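# Move one bottle from blue crate onto turntable

## Task

Lift a single bottle out of the blue crate and set it upright on the rotating table. The crate must stay upright on the trolley with its remaining bottles still standing inside. None of the bottles already riding on the rotating table may be tipped over. At the end, neither gripper may be in contact with any bottle or with the crate.

## Robot and tools

Robot: two 6-joint arms, left_arm and right_arm, each with a two-finger gripper. For both arms the joint order is always waist, shoulder, elbow, wrist pitch, wrist yaw, wrist roll, and then the gripper opening.

Frames: the scene frame has its origin at table-top height, halfway between the two nominal arm bases. +z points up, +x points out over the table, and left_arm sits on the +y side. These arm names do not match the left or right sides of the images. The calibrated bases are: left_arm at (-0.036, +0.344, 0) m, right_arm at (+0.007, -0.228, 0) m. Both are almost unrotated and have +z up. Each gripper's end_effector_position and end_effector_quat_wxyz are given in that arm's own base frame. Fixed cameras and the table use the scene frame. The fingers point along the gripper's +z axis and close along its y axis. The reported point lies between the pads, about 1 cm behind the tips. Reported hand poses can be a few cm off, more so at long reach.

Row format, used by every moving tool: one flat list of 14 numbers, each in [-1, 1], covering both arms even if only one moves. Numbers 1-6 are the left_arm joint offsets, number 7 is the left opening, numbers 8-13 are the right_arm joint offsets, and number 14 is the right opening. Joint numbers are scaled offsets, not poses. 1.0 equals 1.264 rad for the waist, 1.32 for the shoulder, 1.276 for the elbow, 1.83 for wrist pitch, 6.358 for wrist yaw and 7.625 for wrist roll. Offsets count from the "Joint targets" line as it stood when the action or call began, not from the previous row. Sending the same offset again therefore moves the joint further. Opening is absolute: +1 fully open, -1 closed. To leave a gripper unchanged, resend its current command, because 0 means half-open. Stated joint ranges in rad: waist -2.880..2.880, shoulder 0..3.142, elbow 0..3.019, wrist pitch -1.693..1.571, wrist yaw -1.571..1.571, wrist roll -2.094..2.094. The real ends may differ by up to 0.084 rad. An action that asks for more than 0.084 rad beyond a range end is rejected for both arms.

execute_actions(actions, cameras): actions is a list of actions. Each action is a list of up to 15 rows, one row per 1/30 s step. If fewer rows are given, the last row is held to fill the 15 steps. Use an empty list to just read the state and images. cameras selects cam_high, cam_low, cam_left_wrist, cam_right_wrist. Leave it out or use ["all"] for all four, or [] for none.

move(target, speed, blend, opening_speed, blocking, cameras): plans joint-space paths toward one row, or toward a list of up to 15 rows. Every row in a list is an offset from the same starting Joint targets. speed is the peak rad/s of the joint that travels furthest, from 0.01 to 2, default 0.5. It can be one number or one per target. blend, in rad, rounds off corners at intermediate targets. opening_speed is how fast the gripper command changes per second on the -1..1 scale, minimum 0.2. Use a low value to close gently. blocking=false returns after about 0.5 s while the move keeps running. Paths do not avoid obstacles or the other arm, and the grippers travel on curved lines. The result adds a "move:" line giving the outcome (done, off_target, moving, held, fault), a limits note, and the worst joint error for each arm.

wait(seconds 0-10): lets time pass while both arms hold. stop(): brakes a running move. zoom_image(camera, region [x0,y0,x1,y1] in pixels, at most 504x504): enlarges part of the latest image. All four images are 896x504. finished_scene(scene): ends the scene for good. Call it only once the goal is met and stable.

Reading results: Joint positions and Joint velocities list each arm's six joints (rad, rad/s) and then the finger gap (m; 0.094 when fully open). Joint targets is the base for your next offsets. grip_measured is the measured opening on the command scale. It does not stop changing at contact: when squeezing a part it reads a few hundredths below that part's width, and more for round items such as bottles. "joint sent to its limit" means a joint hit its real end. "joint command not followed" means the clearance check changed some targets. Joint torques are in the position order, positive toward a larger angle. Joints 3 and 4 wrap at ±28 N m. Action results also list joint positions at sampled steps. MOTOR HOT warns of heating. An OVER-TEMPERATURE FAULT drops that arm for 30-60 s or longer.

Motion notes: joint speed is limited, and each target can lead the measured angle only by a fixed amount. If a command would move the gripper more than 110 mm in one step, it is scaled back. A very small turn may not start at all. To end a push, or after an arm has been dragged, command targets back past the measured positions.

Avoid: tipping the crate, the bottles in it, or the bottles on the turning table; dropping the bottle or releasing it while it is still moving; fast impacts and hard presses, especially arm-on-arm contact, which can end the scene; knocking anything out of the work area; holding outstretched poses or loads for long, which heats the motors. Approach slowly with the gripper open and close gently around the bottle. Lift it straight up and clear of the crate walls. Lower it upright onto the table, allowing for the turning motion and the bottles already there. Open the gripper well beyond grip_measured, then back away so nothing stays in contact. Brief external tugs may act on the held bottle.

Each tool is called after "Request:" by a JSON object that holds its "method" and its "body".

## Session

Request:
{"method": "execute_actions", "body": {"actions": []}}

Scene clock: 0.00 s.
left_arm: end_effector_position=(+0.7582, +0.0601, +0.1776) grip_measured=+1.000 end_effector_quat_wxyz=(+0.376, +0.093, +0.917, +0.099) | right_arm: end_effector_position=(+0.2337, +0.4829, +0.3170) grip_measured=+1.000 end_effector_quat_wxyz=(+0.458, -0.506, +0.625, +0.379)
Joint positions: left_arm=[0.065 1.933 1.637 -0.478 -0.065 0.296 0.094] | right_arm=[1.013 1.194 0.882 -0.003 -0.343 -0.099 0.094]
Joint velocities: within noise
Joint torques (N m): no reading
Motor temperatures (°C): left_arm=[39 30 36 25 33 31 34] | right_arm=[34 31 30 36 26 37 34]
Heat: left arm: hottest waist 39 °C; right arm: hottest wrist roll 37 °C.
Joint targets: left_arm=[0.065 1.926 1.669 -0.473 -0.065 0.296] | right_arm=[1.013 1.192 0.913 0.002 -0.343 -0.099]
Tool commands: left_gripper/opening=+1.0 right_gripper/opening=+1.0

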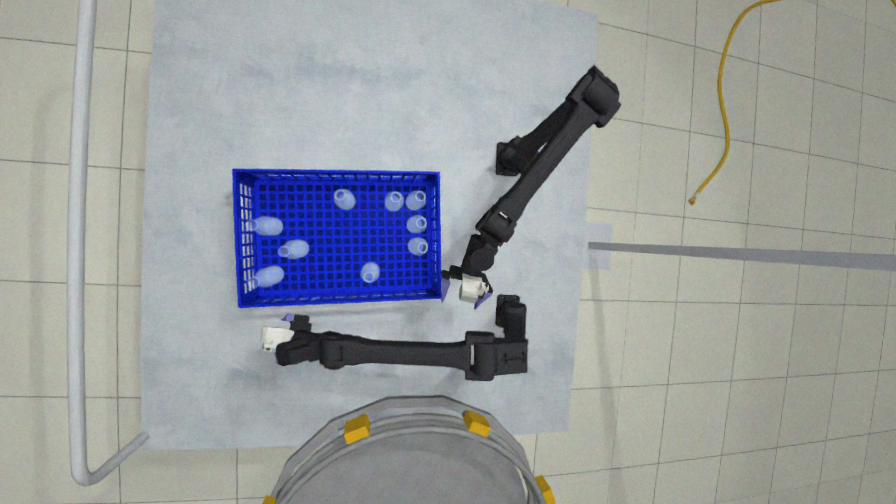

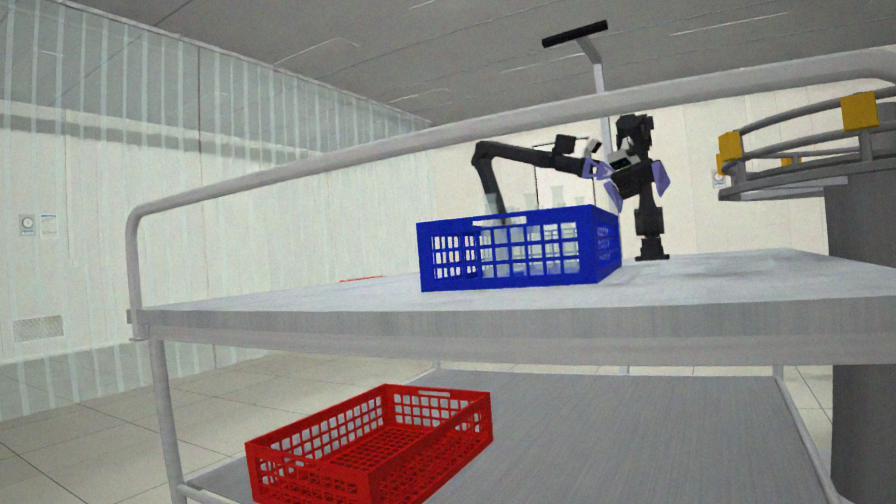

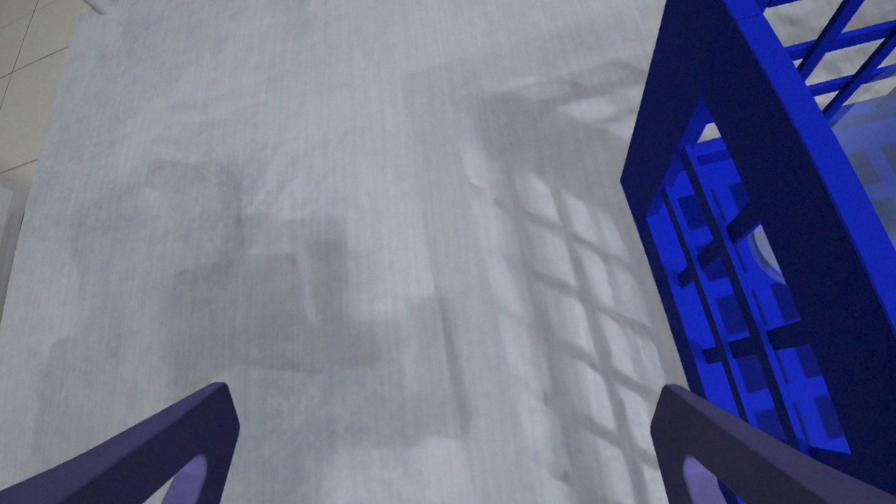

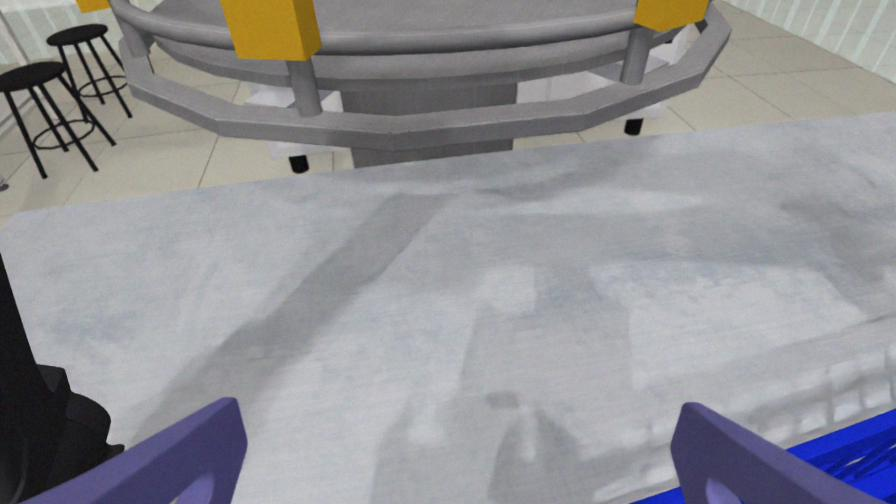

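Request:
{"method": "zoom_image", "body": {"camera": "cam_high", "region": [220, 150, 460, 320]}}

Request:
{"method": "zoom_image", "body": {"camera": "cam_high", "region": [240, 370, 580, 504]}}

Request:
{"method": "zoom_image", "body": {"camera": "cam_low", "region": [400, 60, 896, 320]}}

Scaled by 2.100 from the camera's 896x504 image, which has a finer 1280x720 frame.

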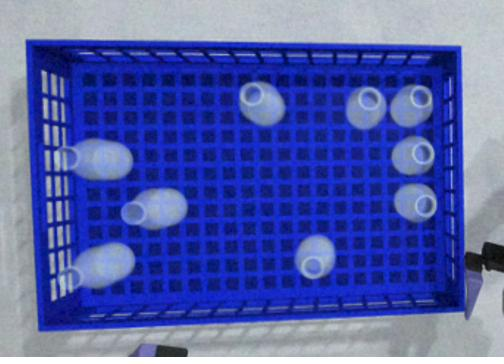

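Scaled by 1.482 from the camera's 896x504 image, which has a finer 1280x720 frame.

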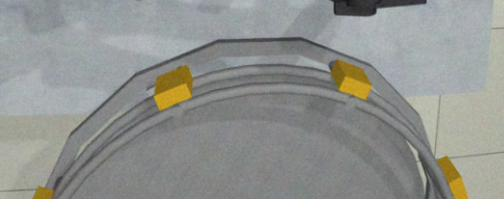

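Scaled by 1.016 from the camera's 896x504 image, which has a finer 1280x720 frame.

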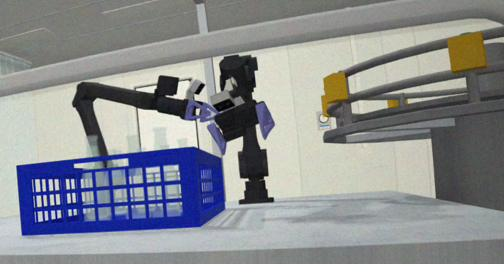

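Request:
{"method": "zoom_image", "body": {"camera": "cam_right_wrist", "region": [100, 0, 604, 284]}}

Request:
{"method": "zoom_image", "body": {"camera": "cam_right_wrist", "region": [392, 0, 896, 284]}}

Scaled by 1.000.

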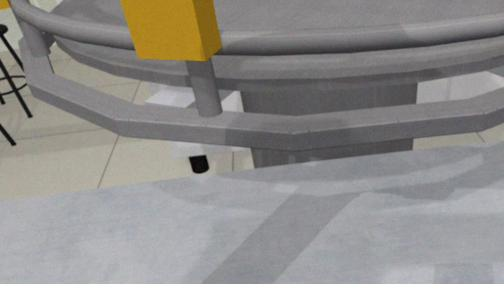

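Scaled by 1.000.

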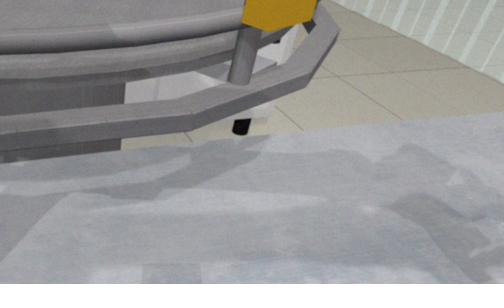

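Request:
{"method": "move", "body": {"target": [[0, -0.3227, -0.1324, -0.1645, 0.01022, -0.03882, 1, 0.1875, -0.2212, 0.2249, -0.4383, 0.05395, 0.01298, 1], [-0.2809, -0.3227, -0.1324, -0.1645, 0.01022, -0.03882, 1, 0.1875, -0.2212, 0.2249, -0.4383, 0.05395, 0.01298, 1]], "speed": 0.8, "blend": 0.1}}

Scene clock: 51.93 s.
left_arm: end_effector_position=(+0.5958, -0.1797, +0.3342) grip_measured=+1.000 end_effector_quat_wxyz=(+0.381, +0.139, +0.913, -0.054) | right_arm: end_effector_position=(+0.1385, +0.3963, +0.4357) grip_measured=+1.000 end_effector_quat_wxyz=(+0.402, -0.510, +0.706, +0.281)
Joint positions: left_arm=[-0.292 1.508 1.494 -0.768 0.001 0.01 0.094] | right_arm=[1.235 0.899 1.148 -0.795 -0.001 -0.016 0.094]
Joint torques (N m): left_arm=[-1.85 -14.51 9.46 1.32 -0.07 -0.24] | right_arm=[0.67 -2.78 15.05 1.35 -0.09 0.3]
Motor temperatures (°C): left_arm=[38 36 43 25 32 29 32] | right_arm=[33 32 39 36 26 34 31]
Joint targets: left_arm=[-0.290 1.500 1.500 -0.774 0.000 0.000] | right_arm=[1.250 0.900 1.200 -0.800 0.000 0.000]
move: off_target (right_arm); right_arm: the elbow is farthest, 0.052 rad from its target

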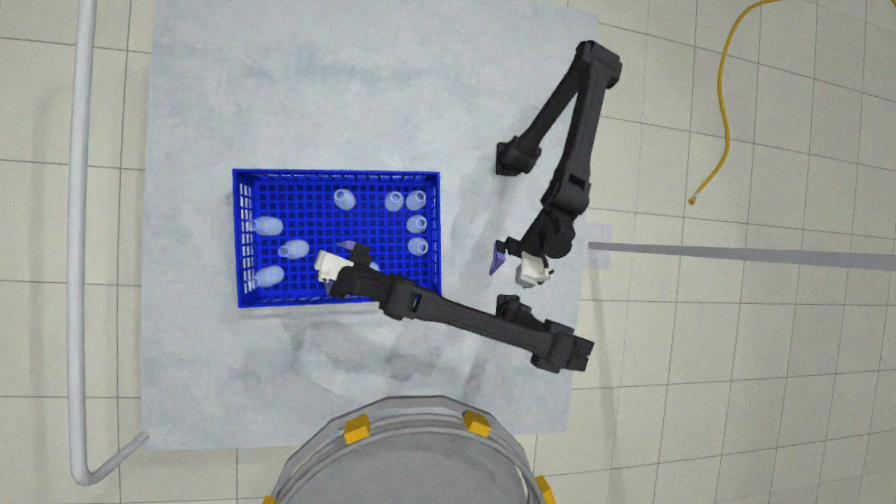

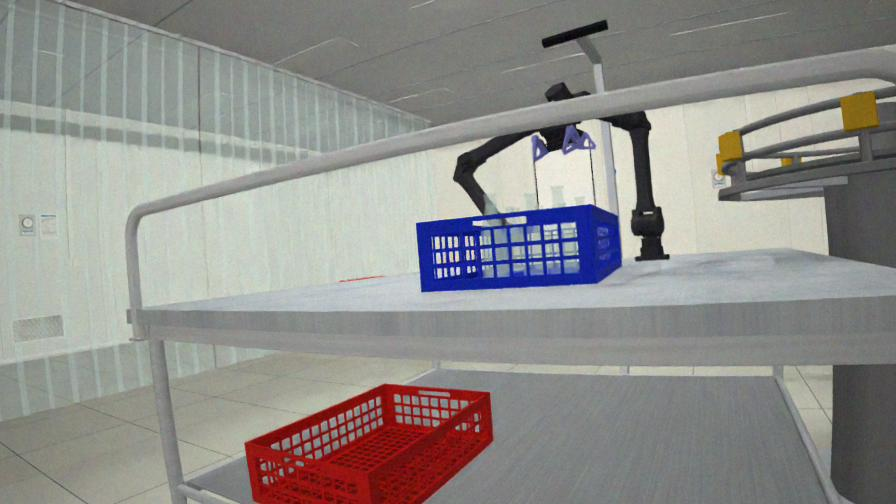

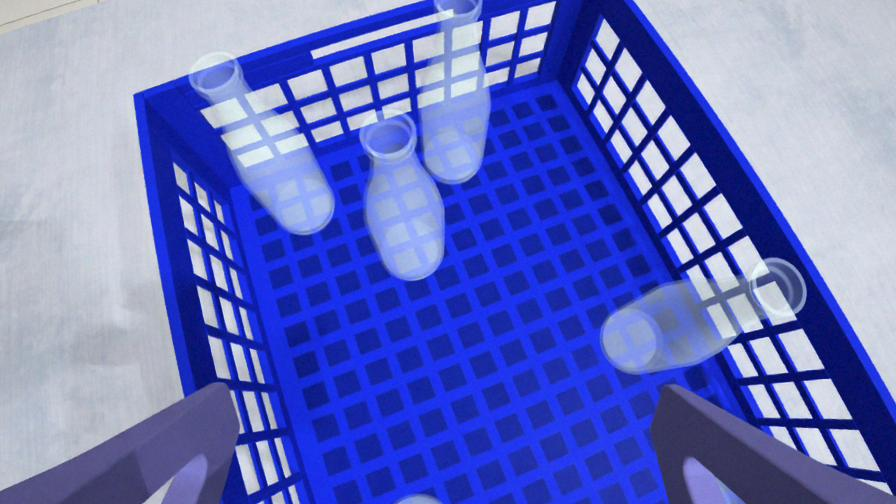

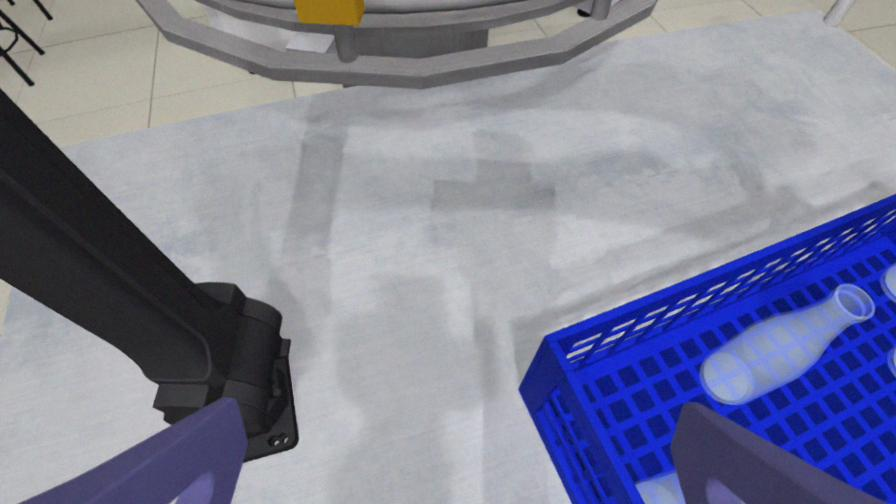

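Request:
{"method": "move", "body": {"target": [0, -0.2053, -0.134, -0.0579, 0, 0, 1, 0, -0.2273, -0.2351, 0.2732, 0, 0, 1], "speed": 0.8}}

Scene clock: 104.43 s.
left_arm: end_effector_position=(+0.4914, -0.1484, +0.3735) grip_measured=+1.000 end_effector_quat_wxyz=(+0.382, +0.139, +0.912, -0.055) | right_arm: end_effector_position=(+0.1188, +0.3398, +0.5050) grip_measured=+1.000 end_effector_quat_wxyz=(+0.572, -0.419, +0.580, +0.400)
Joint positions: left_arm=[-0.292 1.227 1.322 -0.874 0.001 0.01 0.094] | right_arm=[1.235 0.602 0.895 -0.317 -0.001 -0.015 0.094]
Joint torques (N m): left_arm=[-1.49 -9.58 9.29 1.47 -0.06 -0.24] | right_arm=[0.62 -0.09 11.22 2.21 -0.11 0.3]
Motor temperatures (°C): left_arm=[38 36 48 24 30 28 30] | right_arm=[32 31 56 35 25 32 29]
Heat: left arm: hottest elbow 48 °C; right arm: hottest elbow 56 °C.
Joint targets: left_arm=[-0.290 1.229 1.329 -0.880 0.000 0.000] | right_arm=[1.250 0.600 0.900 -0.300 0.000 0.000]
move: done

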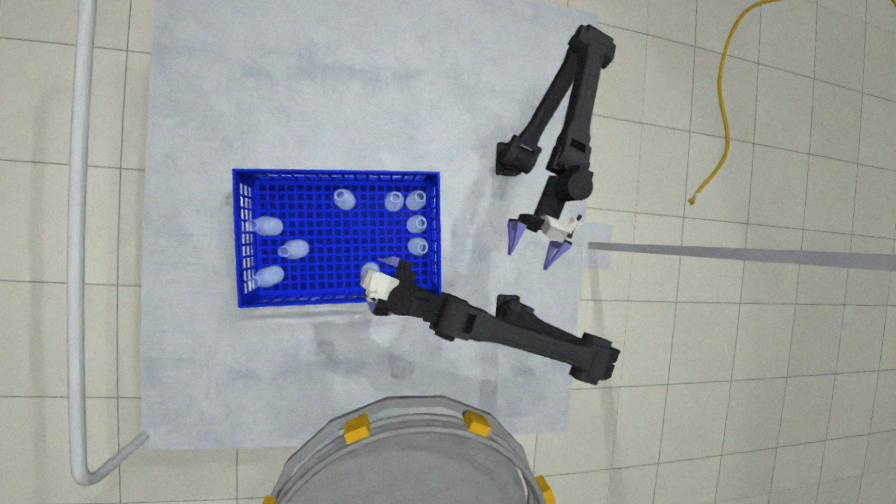

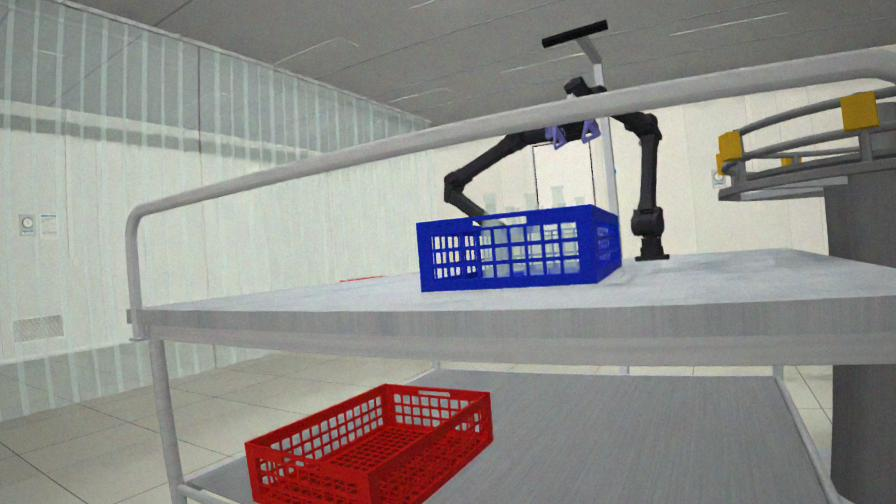

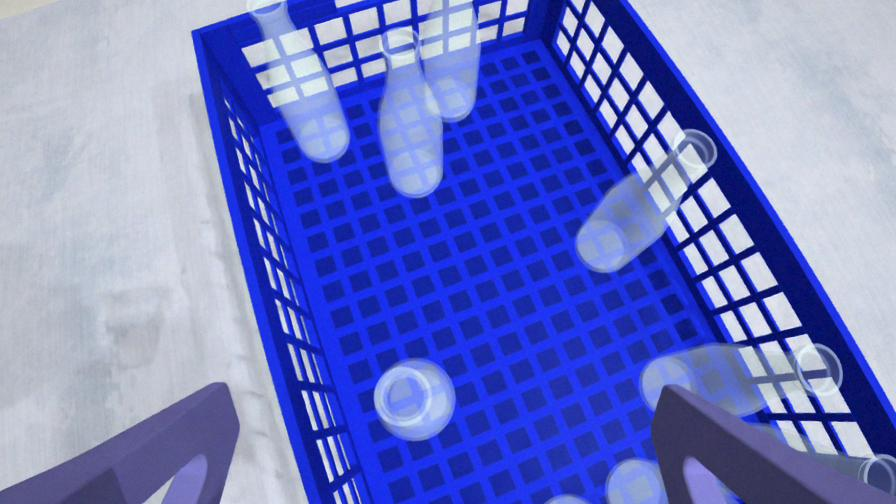

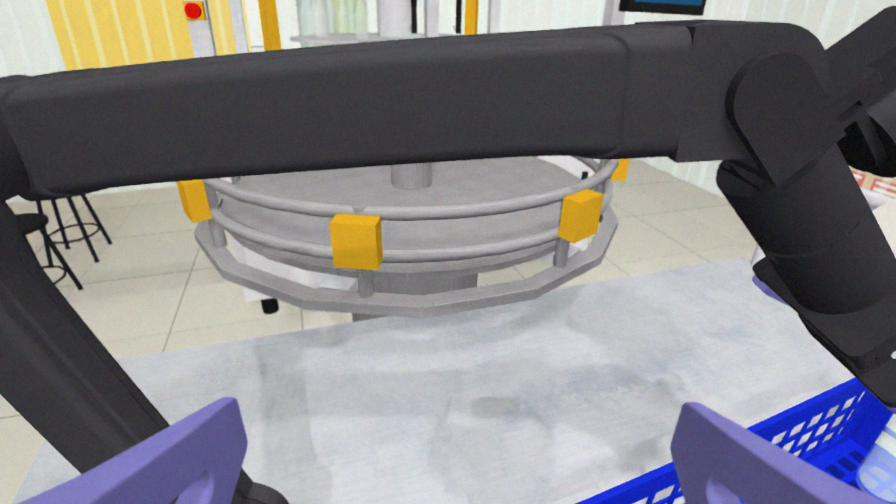

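Request:
{"method": "zoom_image", "body": {"camera": "cam_right_wrist", "region": [170, 130, 670, 330]}}

Request:
{"method": "zoom_image", "body": {"camera": "cam_left_wrist", "region": [300, 240, 804, 504]}}

Scaled by 1.008 from the camera's 896x504 image, which has a finer 1280x720 frame.

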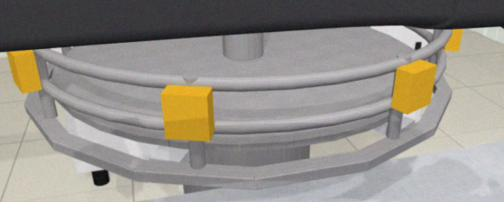

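Scaled by 1.000.

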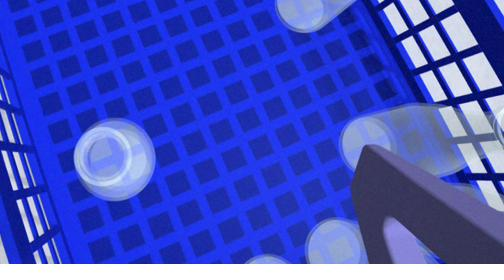

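Request:
{"method": "zoom_image", "body": {"camera": "cam_right_wrist", "region": [190, 160, 430, 320]}}

Request:
{"method": "zoom_image", "body": {"camera": "cam_right_wrist", "region": [400, 140, 640, 300]}}

Scaled by 2.100 from the camera's 896x504 image, which has a finer 1280x720 frame.

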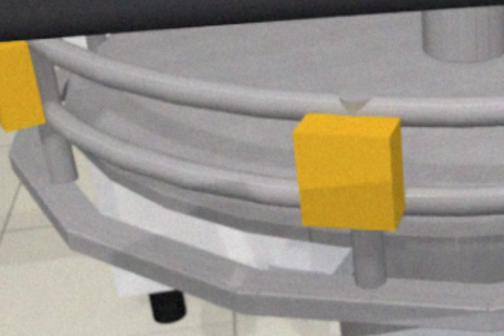

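Scaled by 2.100 from the camera's 896x504 image, which has a finer 1280x720 frame.

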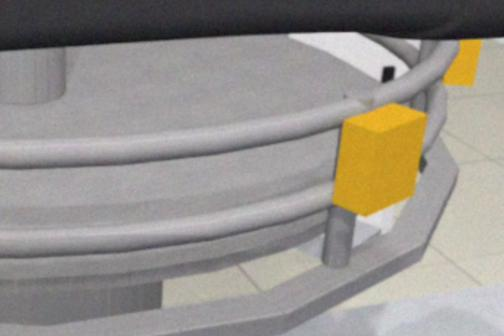

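Request:
{"method": "move", "body": {"target": [0.0253, 0.1096, -0.3719, 0.3389, 0, 0, 0.7, 0.0317, 0.2273, 0.9404, -0.4918, 0, 0, 1], "speed": 0.7}}

Scene clock: 167.30 s.
left_arm: end_effector_position=(+0.4971, -0.1359, +0.1477) grip_measured=+0.702 end_effector_quat_wxyz=(+0.373, +0.127, +0.918, -0.048) | right_arm: end_effector_position=(+0.0675, +0.2204, +0.8168) grip_measured=+1.000 end_effector_quat_wxyz=(+0.566, -0.429, +0.570, +0.413)
Joint positions: left_arm=[-0.266 1.371 0.847 -0.276 0.001 0.01 0.08] | right_arm=[1.275 0.895 2.072 -1.195 -0.001 -0.015 0.094]
Joint torques (N m): left_arm=[-0.97 -10.17 8.17 2.32 -0.02 -0.22] | right_arm=[0.67 2.2 7.9 1.47 -0.1 0.29]
Motor temperatures (°C): left_arm=[37 33 48 24 29 27 28] | right_arm=[31 29 49 34 25 31 28]
Heat: left arm: hottest elbow 48 °C; right arm: hottest elbow 49 °C.
Joint targets: left_arm=[-0.258 1.374 0.854 -0.260 0.000 0.000] | right_arm=[1.290 0.900 2.100 -1.200 0.000 0.000]
move: done

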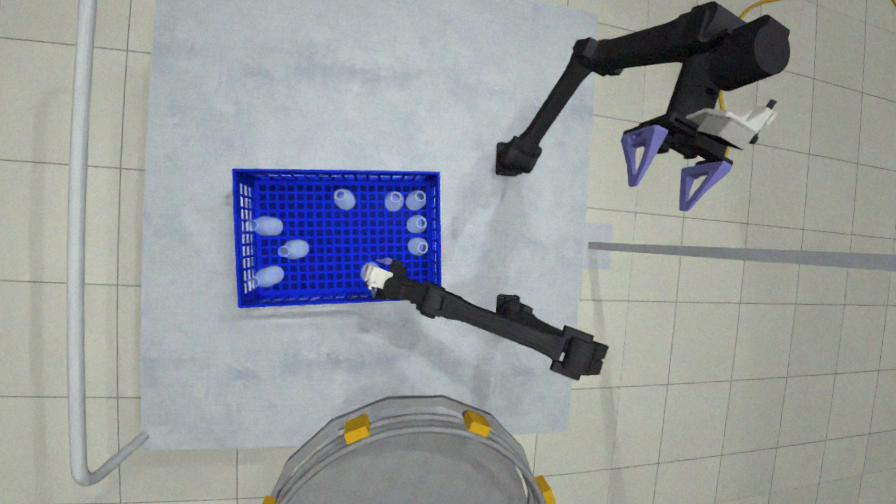

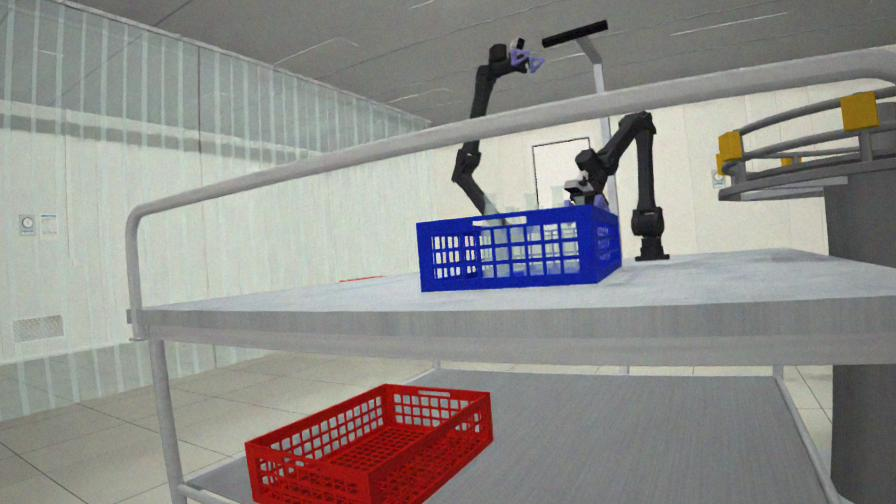

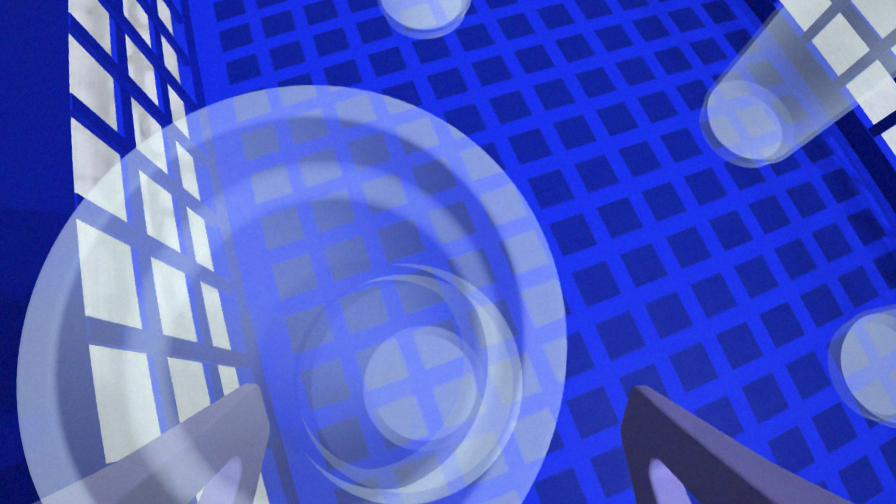

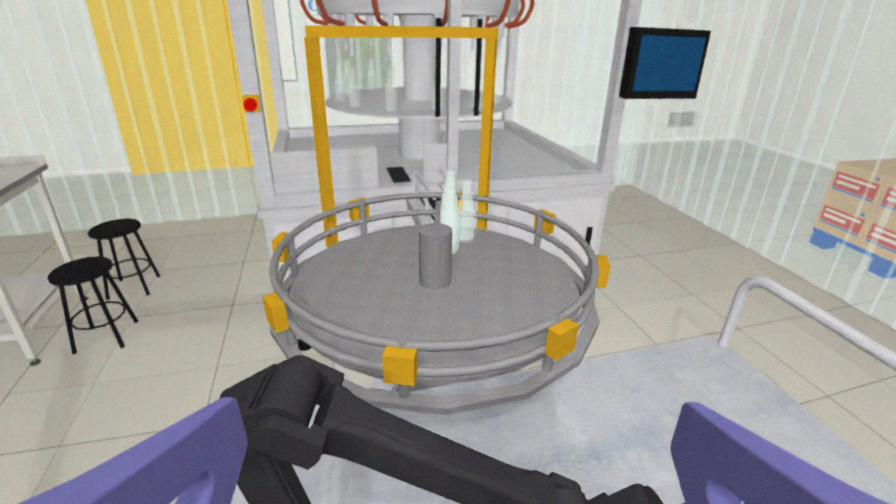

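Request:
{"method": "move", "body": {"target": [0.0111, -0.0064, 0.0353, -0.0183, 0, 0, 0.1, 0, 0, 0, 0, 0, 0, 1], "speed": 0.3, "opening_speed": 0.6, "cameras": ["cam_left_wrist", "cam_right_wrist"]}}

Scene clock: 205.63 s.
left_arm: end_effector_position=(+0.4972, -0.1280, +0.1458) grip_measured=+0.102 end_effector_quat_wxyz=(+0.368, +0.121, +0.921, -0.045) | right_arm: end_effector_position=(+0.0674, +0.2204, +0.8168) grip_measured=+1.000 end_effector_quat_wxyz=(+0.566, -0.429, +0.570, +0.413)
Joint positions: left_arm=[-0.251 1.371 0.847 -0.287 0.001 0.01 0.052] | right_arm=[1.275 0.895 2.072 -1.195 -0.001 -0.015 0.094]
Joint torques (N m): left_arm=[-1.03 -10.81 11.49 1.33 -0.07 -0.2] | right_arm=[0.62 2.32 7.9 1.48 -0.11 0.29]
Motor temperatures (°C): left_arm=[37 32 45 24 28 26 28] | right_arm=[31 29 43 34 25 30 27]
Heat: left arm: hottest elbow 45 °C; right arm: hottest elbow 43 °C.
Joint targets: left_arm=[-0.244 1.365 0.899 -0.294 0.000 0.000] | right_arm=[1.290 0.900 2.100 -1.200 0.000 0.000]
move: off_target (left_arm); left_arm: the elbow is farthest, 0.052 rad from its target
Images, in order: cam_left_wrist, cam_right_wrist.

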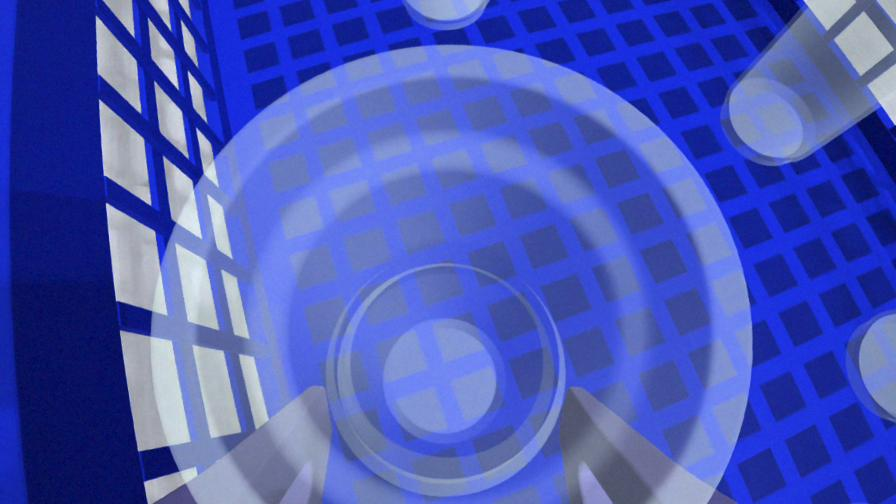

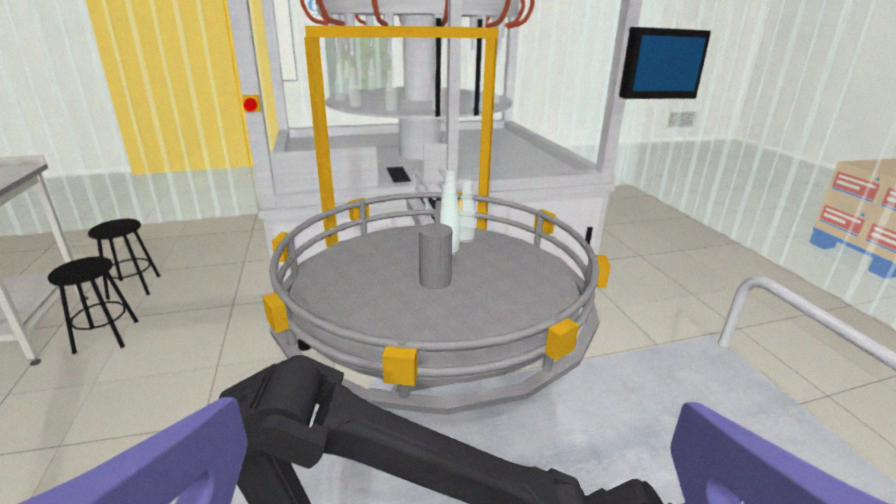

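Request:
{"method": "move", "body": {"target": [0, 0, 0.0219, 0, 0, 0, -0.1, 0, 0, 0, 0, 0, 0, 1], "speed": 0.3, "opening_speed": 0.6, "cameras": ["cam_left_wrist"]}}

Scene clock: 238.50 s.
left_arm: end_effector_position=(+0.4988, -0.1284, +0.1485) grip_measured=+0.005 end_effector_quat_wxyz=(+0.368, +0.121, +0.921, -0.045) | right_arm: end_effector_position=(+0.0674, +0.2204, +0.8168) grip_measured=+1.000 end_effector_quat_wxyz=(+0.566, -0.429, +0.570, +0.413)
Joint positions: left_arm=[-0.251 1.371 0.856 -0.296 0.001 0.01 0.047] | right_arm=[1.275 0.895 2.072 -1.195 -0.001 -0.015 0.094]
Joint torques (N m): left_arm=[-1.32 -11.4 12.79 1.81 -0.07 -0.22] | right_arm=[0.62 2.26 7.88 1.48 -0.1 0.29]
Joint targets: left_arm=[-0.244 1.365 0.927 -0.293 0.000 0.000] | right_arm=[1.290 0.900 2.100 -1.200 0.000 0.000]
move: off_target (left_arm); left_arm: the elbow is farthest, 0.071 rad from its target
Images, in order: cam_left_wrist.

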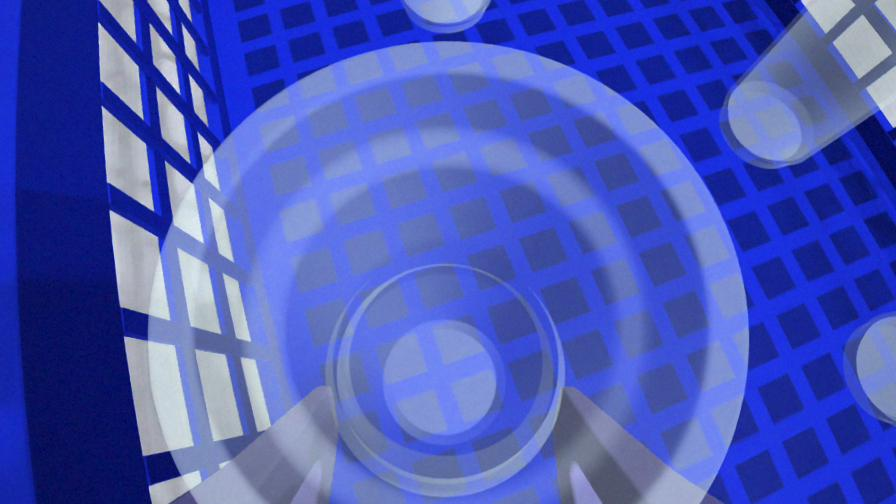

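Request:
{"method": "move", "body": {"target": [[0, 0, 0, 0, 0, 0, 0.3, 0, 0, 0, 0, 0, 0, 1], [0, -0.0227, 0.018, 0, 0, 0, 0.3, 0, 0, 0, 0, 0, 0, 1]], "speed": 0.3, "opening_speed": 0.8, "cameras": ["cam_left_wrist"]}}

Scene clock: 261.30 s.
left_arm: end_effector_position=(+0.5124, -0.1316, +0.1836) grip_measured=+0.298 end_effector_quat_wxyz=(+0.400, +0.119, +0.908, -0.049) | right_arm: end_effector_position=(+0.0674, +0.2204, +0.8168) grip_measured=+1.000 end_effector_quat_wxyz=(+0.566, -0.429, +0.570, +0.413)
Joint positions: left_arm=[-0.25 1.345 0.899 -0.296 0.001 0.01 0.061] | right_arm=[1.275 0.895 2.072 -1.195 -0.001 -0.015 0.094]
Joint torques (N m): left_arm=[-1.2 -10.99 11.74 1.8 -0.06 -0.2] | right_arm=[0.62 2.32 7.88 1.47 -0.11 0.29]
Motor temperatures (°C): left_arm=[37 32 54 24 27 26 28] | right_arm=[31 29 40 33 25 29 26]
Heat: left arm: hottest elbow 54 °C; right arm: hottest elbow 40 °C.
Joint targets: left_arm=[-0.244 1.335 0.950 -0.293 0.000 0.000] | right_arm=[1.290 0.900 2.100 -1.200 0.000 0.000]
move: off_target (left_arm); left_arm: the elbow is farthest, 0.051 rad from its target
Images, in order: cam_left_wrist.

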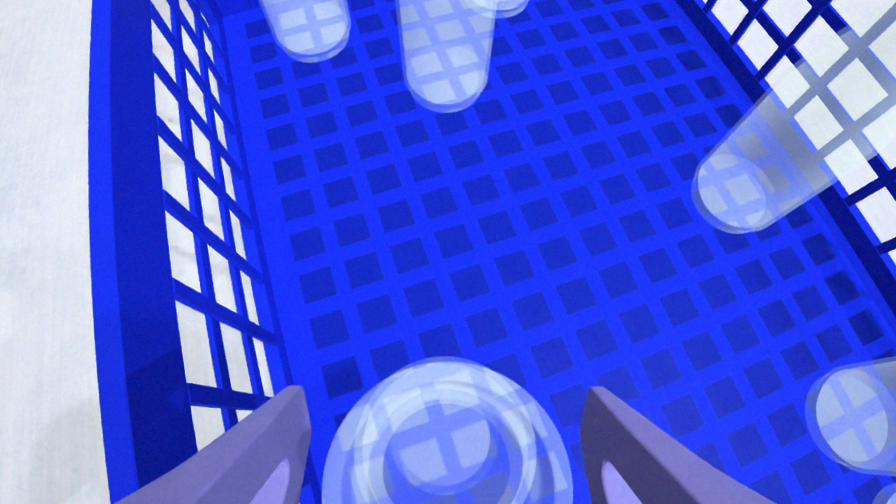

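Request:
{"method": "move", "body": {"target": [0, 0, 0, 0, 0, 0, -0.55, 0, 0, 0, 0, 0, 0, 1], "speed": 0.3, "opening_speed": 0.5, "cameras": ["cam_left_wrist"]}}

Scene clock: 283.70 s.
left_arm: end_effector_position=(+0.5124, -0.1316, +0.1836) grip_measured=-0.340 end_effector_quat_wxyz=(+0.400, +0.119, +0.908, -0.049) | right_arm: end_effector_position=(+0.0674, +0.2204, +0.8168) grip_measured=+1.000 end_effector_quat_wxyz=(+0.566, -0.429, +0.570, +0.413)
Joint positions: left_arm=[-0.25 1.345 0.899 -0.296 0.001 0.01 0.031] | right_arm=[1.275 0.895 2.072 -1.195 -0.001 -0.015 0.094]
Joint torques (N m): left_arm=[-1.32 -11.4 11.92 1.85 -0.04 -0.23] | right_arm=[0.67 2.32 7.9 1.48 -0.1 0.29]
Joint targets: left_arm=[-0.244 1.335 0.950 -0.293 0.000 0.000] | right_arm=[1.290 0.900 2.100 -1.200 0.000 0.000]
move: off_target (left_arm); left_arm: the elbow is farthest, 0.051 rad from its target
Images, in order: cam_left_wrist.

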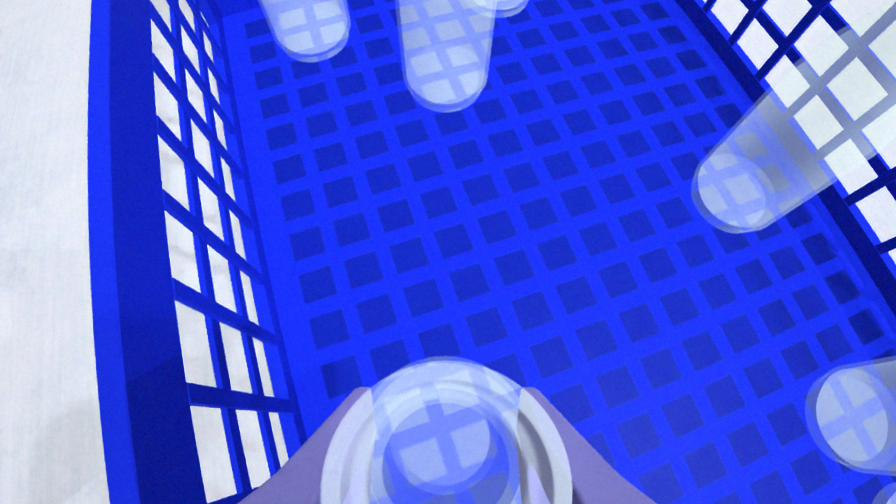

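Request:
{"method": "move", "body": {"target": [[0, 0.0189, 0.8738, -0.5956, 0, 0, -0.6, 0, 0, 0, 0, 0, 0, 1], [0.4699, 0.0189, 0.8738, -0.5956, 0, 0, -0.6, 0, 0, 0, 0, 0, 0, 1]], "speed": [0.6, 0.6], "blend": 0.15}}

Scene clock: 318.27 s.
left_arm: end_effector_position=(+0.4694, +0.1738, +0.5705) grip_measured=-0.340 end_effector_quat_wxyz=(+0.389, -0.158, +0.905, +0.072) | right_arm: end_effector_position=(+0.0674, +0.2204, +0.8168) grip_measured=+1.000 end_effector_quat_wxyz=(+0.566, -0.429, +0.570, +0.413)
Joint positions: left_arm=[0.355 1.37 1.998 -1.386 -0.002 0.009 0.031] | right_arm=[1.275 0.895 2.072 -1.195 -0.001 -0.015 0.094]
Joint torques (N m): left_arm=[-2.08 -10.46 11.93 1.74 0.04 -0.24] | right_arm=[0.67 2.26 7.88 1.46 -0.1 0.3]
Joint targets: left_arm=[0.350 1.360 2.065 -1.384 0.000 0.000] | right_arm=[1.290 0.900 2.100 -1.200 0.000 0.000]
move: off_target (left_arm); left_arm: the elbow is farthest, 0.067 rad from its target

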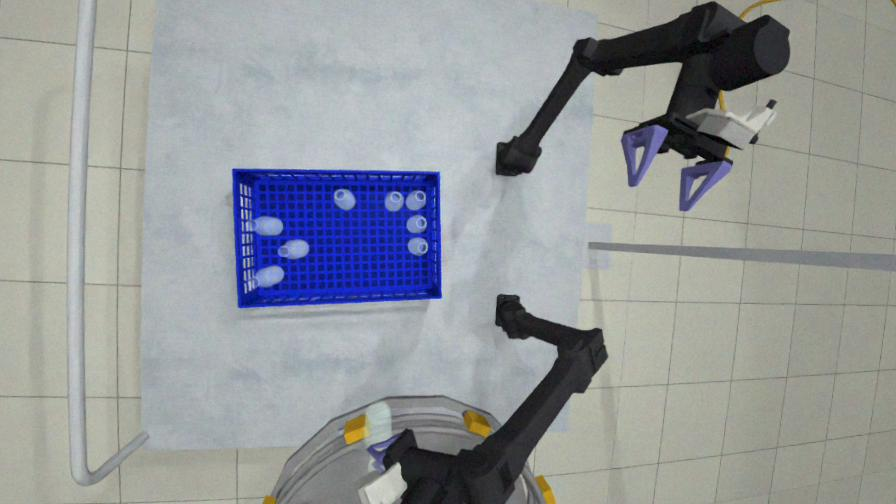

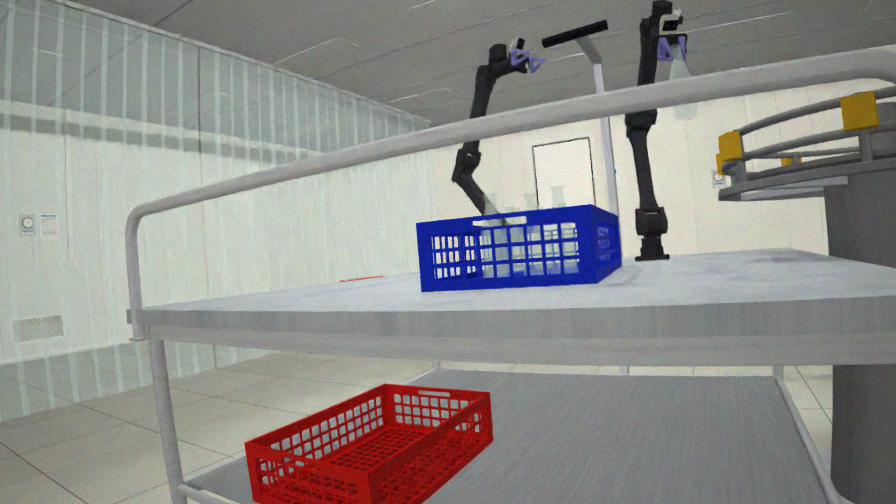

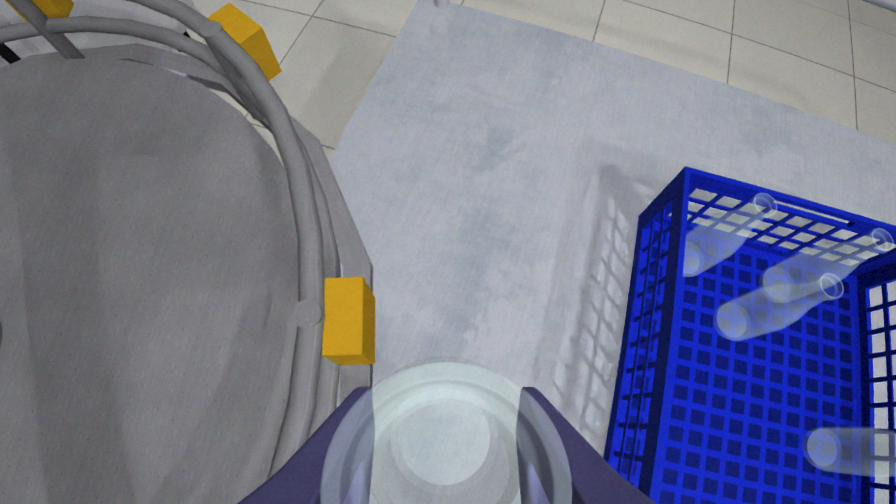

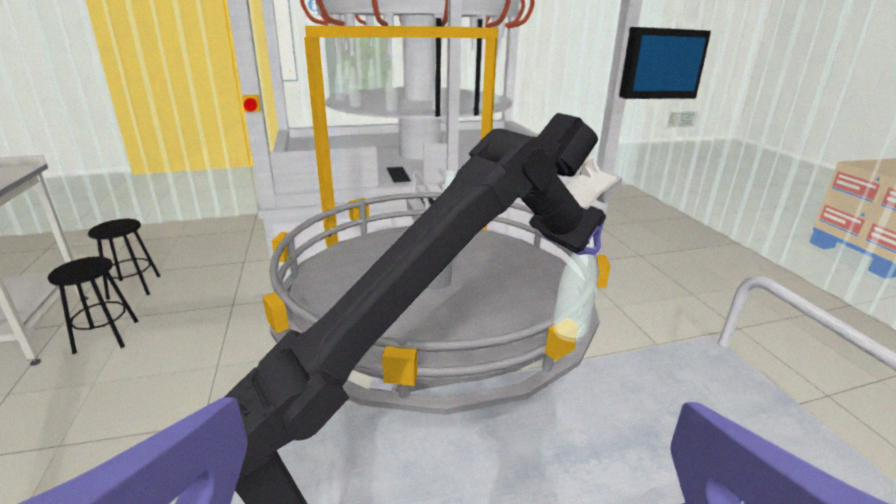

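Request:
{"method": "move", "body": {"target": [[0, 0.0462, 0.1473, -0.0699, 0, 0, -0.6, 0, 0, 0, 0, 0, 0, 1], [0.5142, 0.0462, 0.1473, -0.0699, 0, 0, -0.6, 0, 0, 0, 0, 0, 0, 1]], "speed": [0.5, 0.6], "blend": 0.08}}

Scene clock: 371.77 s.
left_arm: end_effector_position=(+0.2648, +0.4164, +0.6094) grip_measured=-0.340 end_effector_quat_wxyz=(+0.347, -0.439, +0.806, +0.193) | right_arm: end_effector_position=(+0.0674, +0.2204, +0.8168) grip_measured=+1.000 end_effector_quat_wxyz=(+0.566, -0.429, +0.570, +0.413)
Joint positions: left_arm=[1.005 1.433 2.192 -1.513 -0.002 0.009 0.031] | right_arm=[1.275 0.895 2.072 -1.195 -0.001 -0.015 0.094]
Joint torques (N m): left_arm=[-2.14 -10.64 11.17 1.73 0.03 -0.2] | right_arm=[0.67 2.37 7.9 1.47 -0.1 0.29]
Joint targets: left_arm=[1.000 1.421 2.253 -1.511 0.000 0.000] | right_arm=[1.290 0.900 2.100 -1.200 0.000 0.000]
move: off_target (left_arm); left_arm: the elbow is farthest, 0.061 rad from its target

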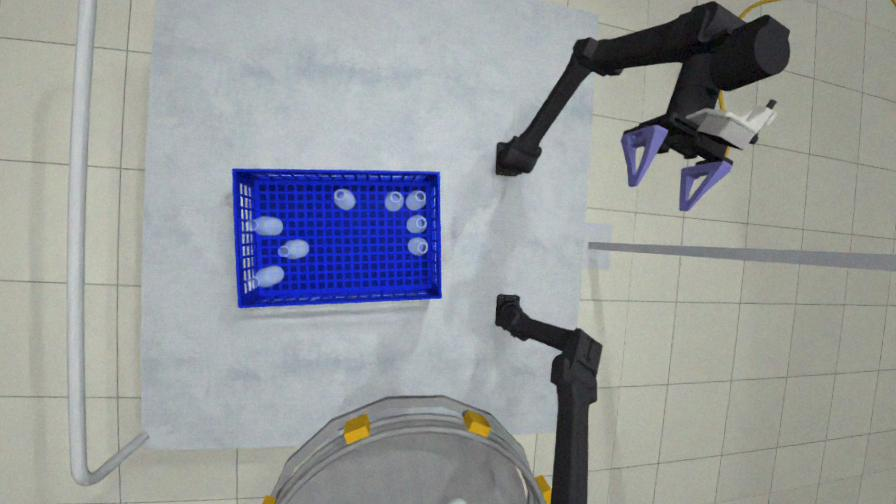

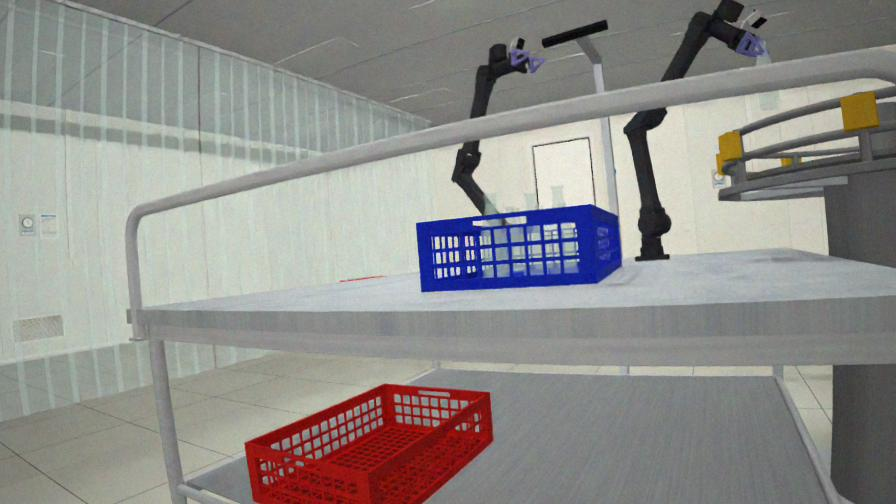

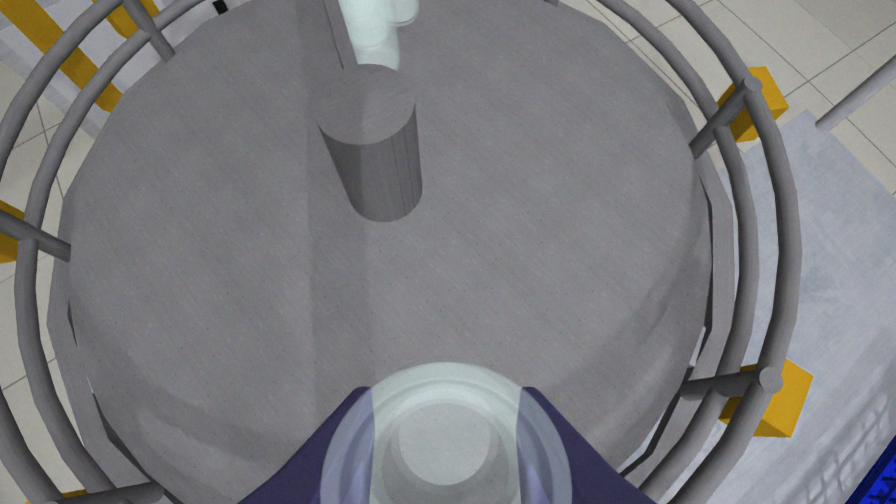

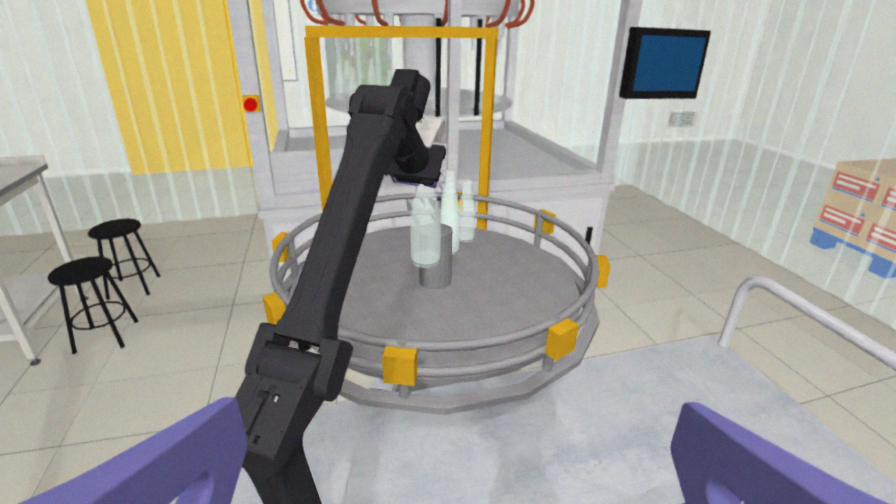

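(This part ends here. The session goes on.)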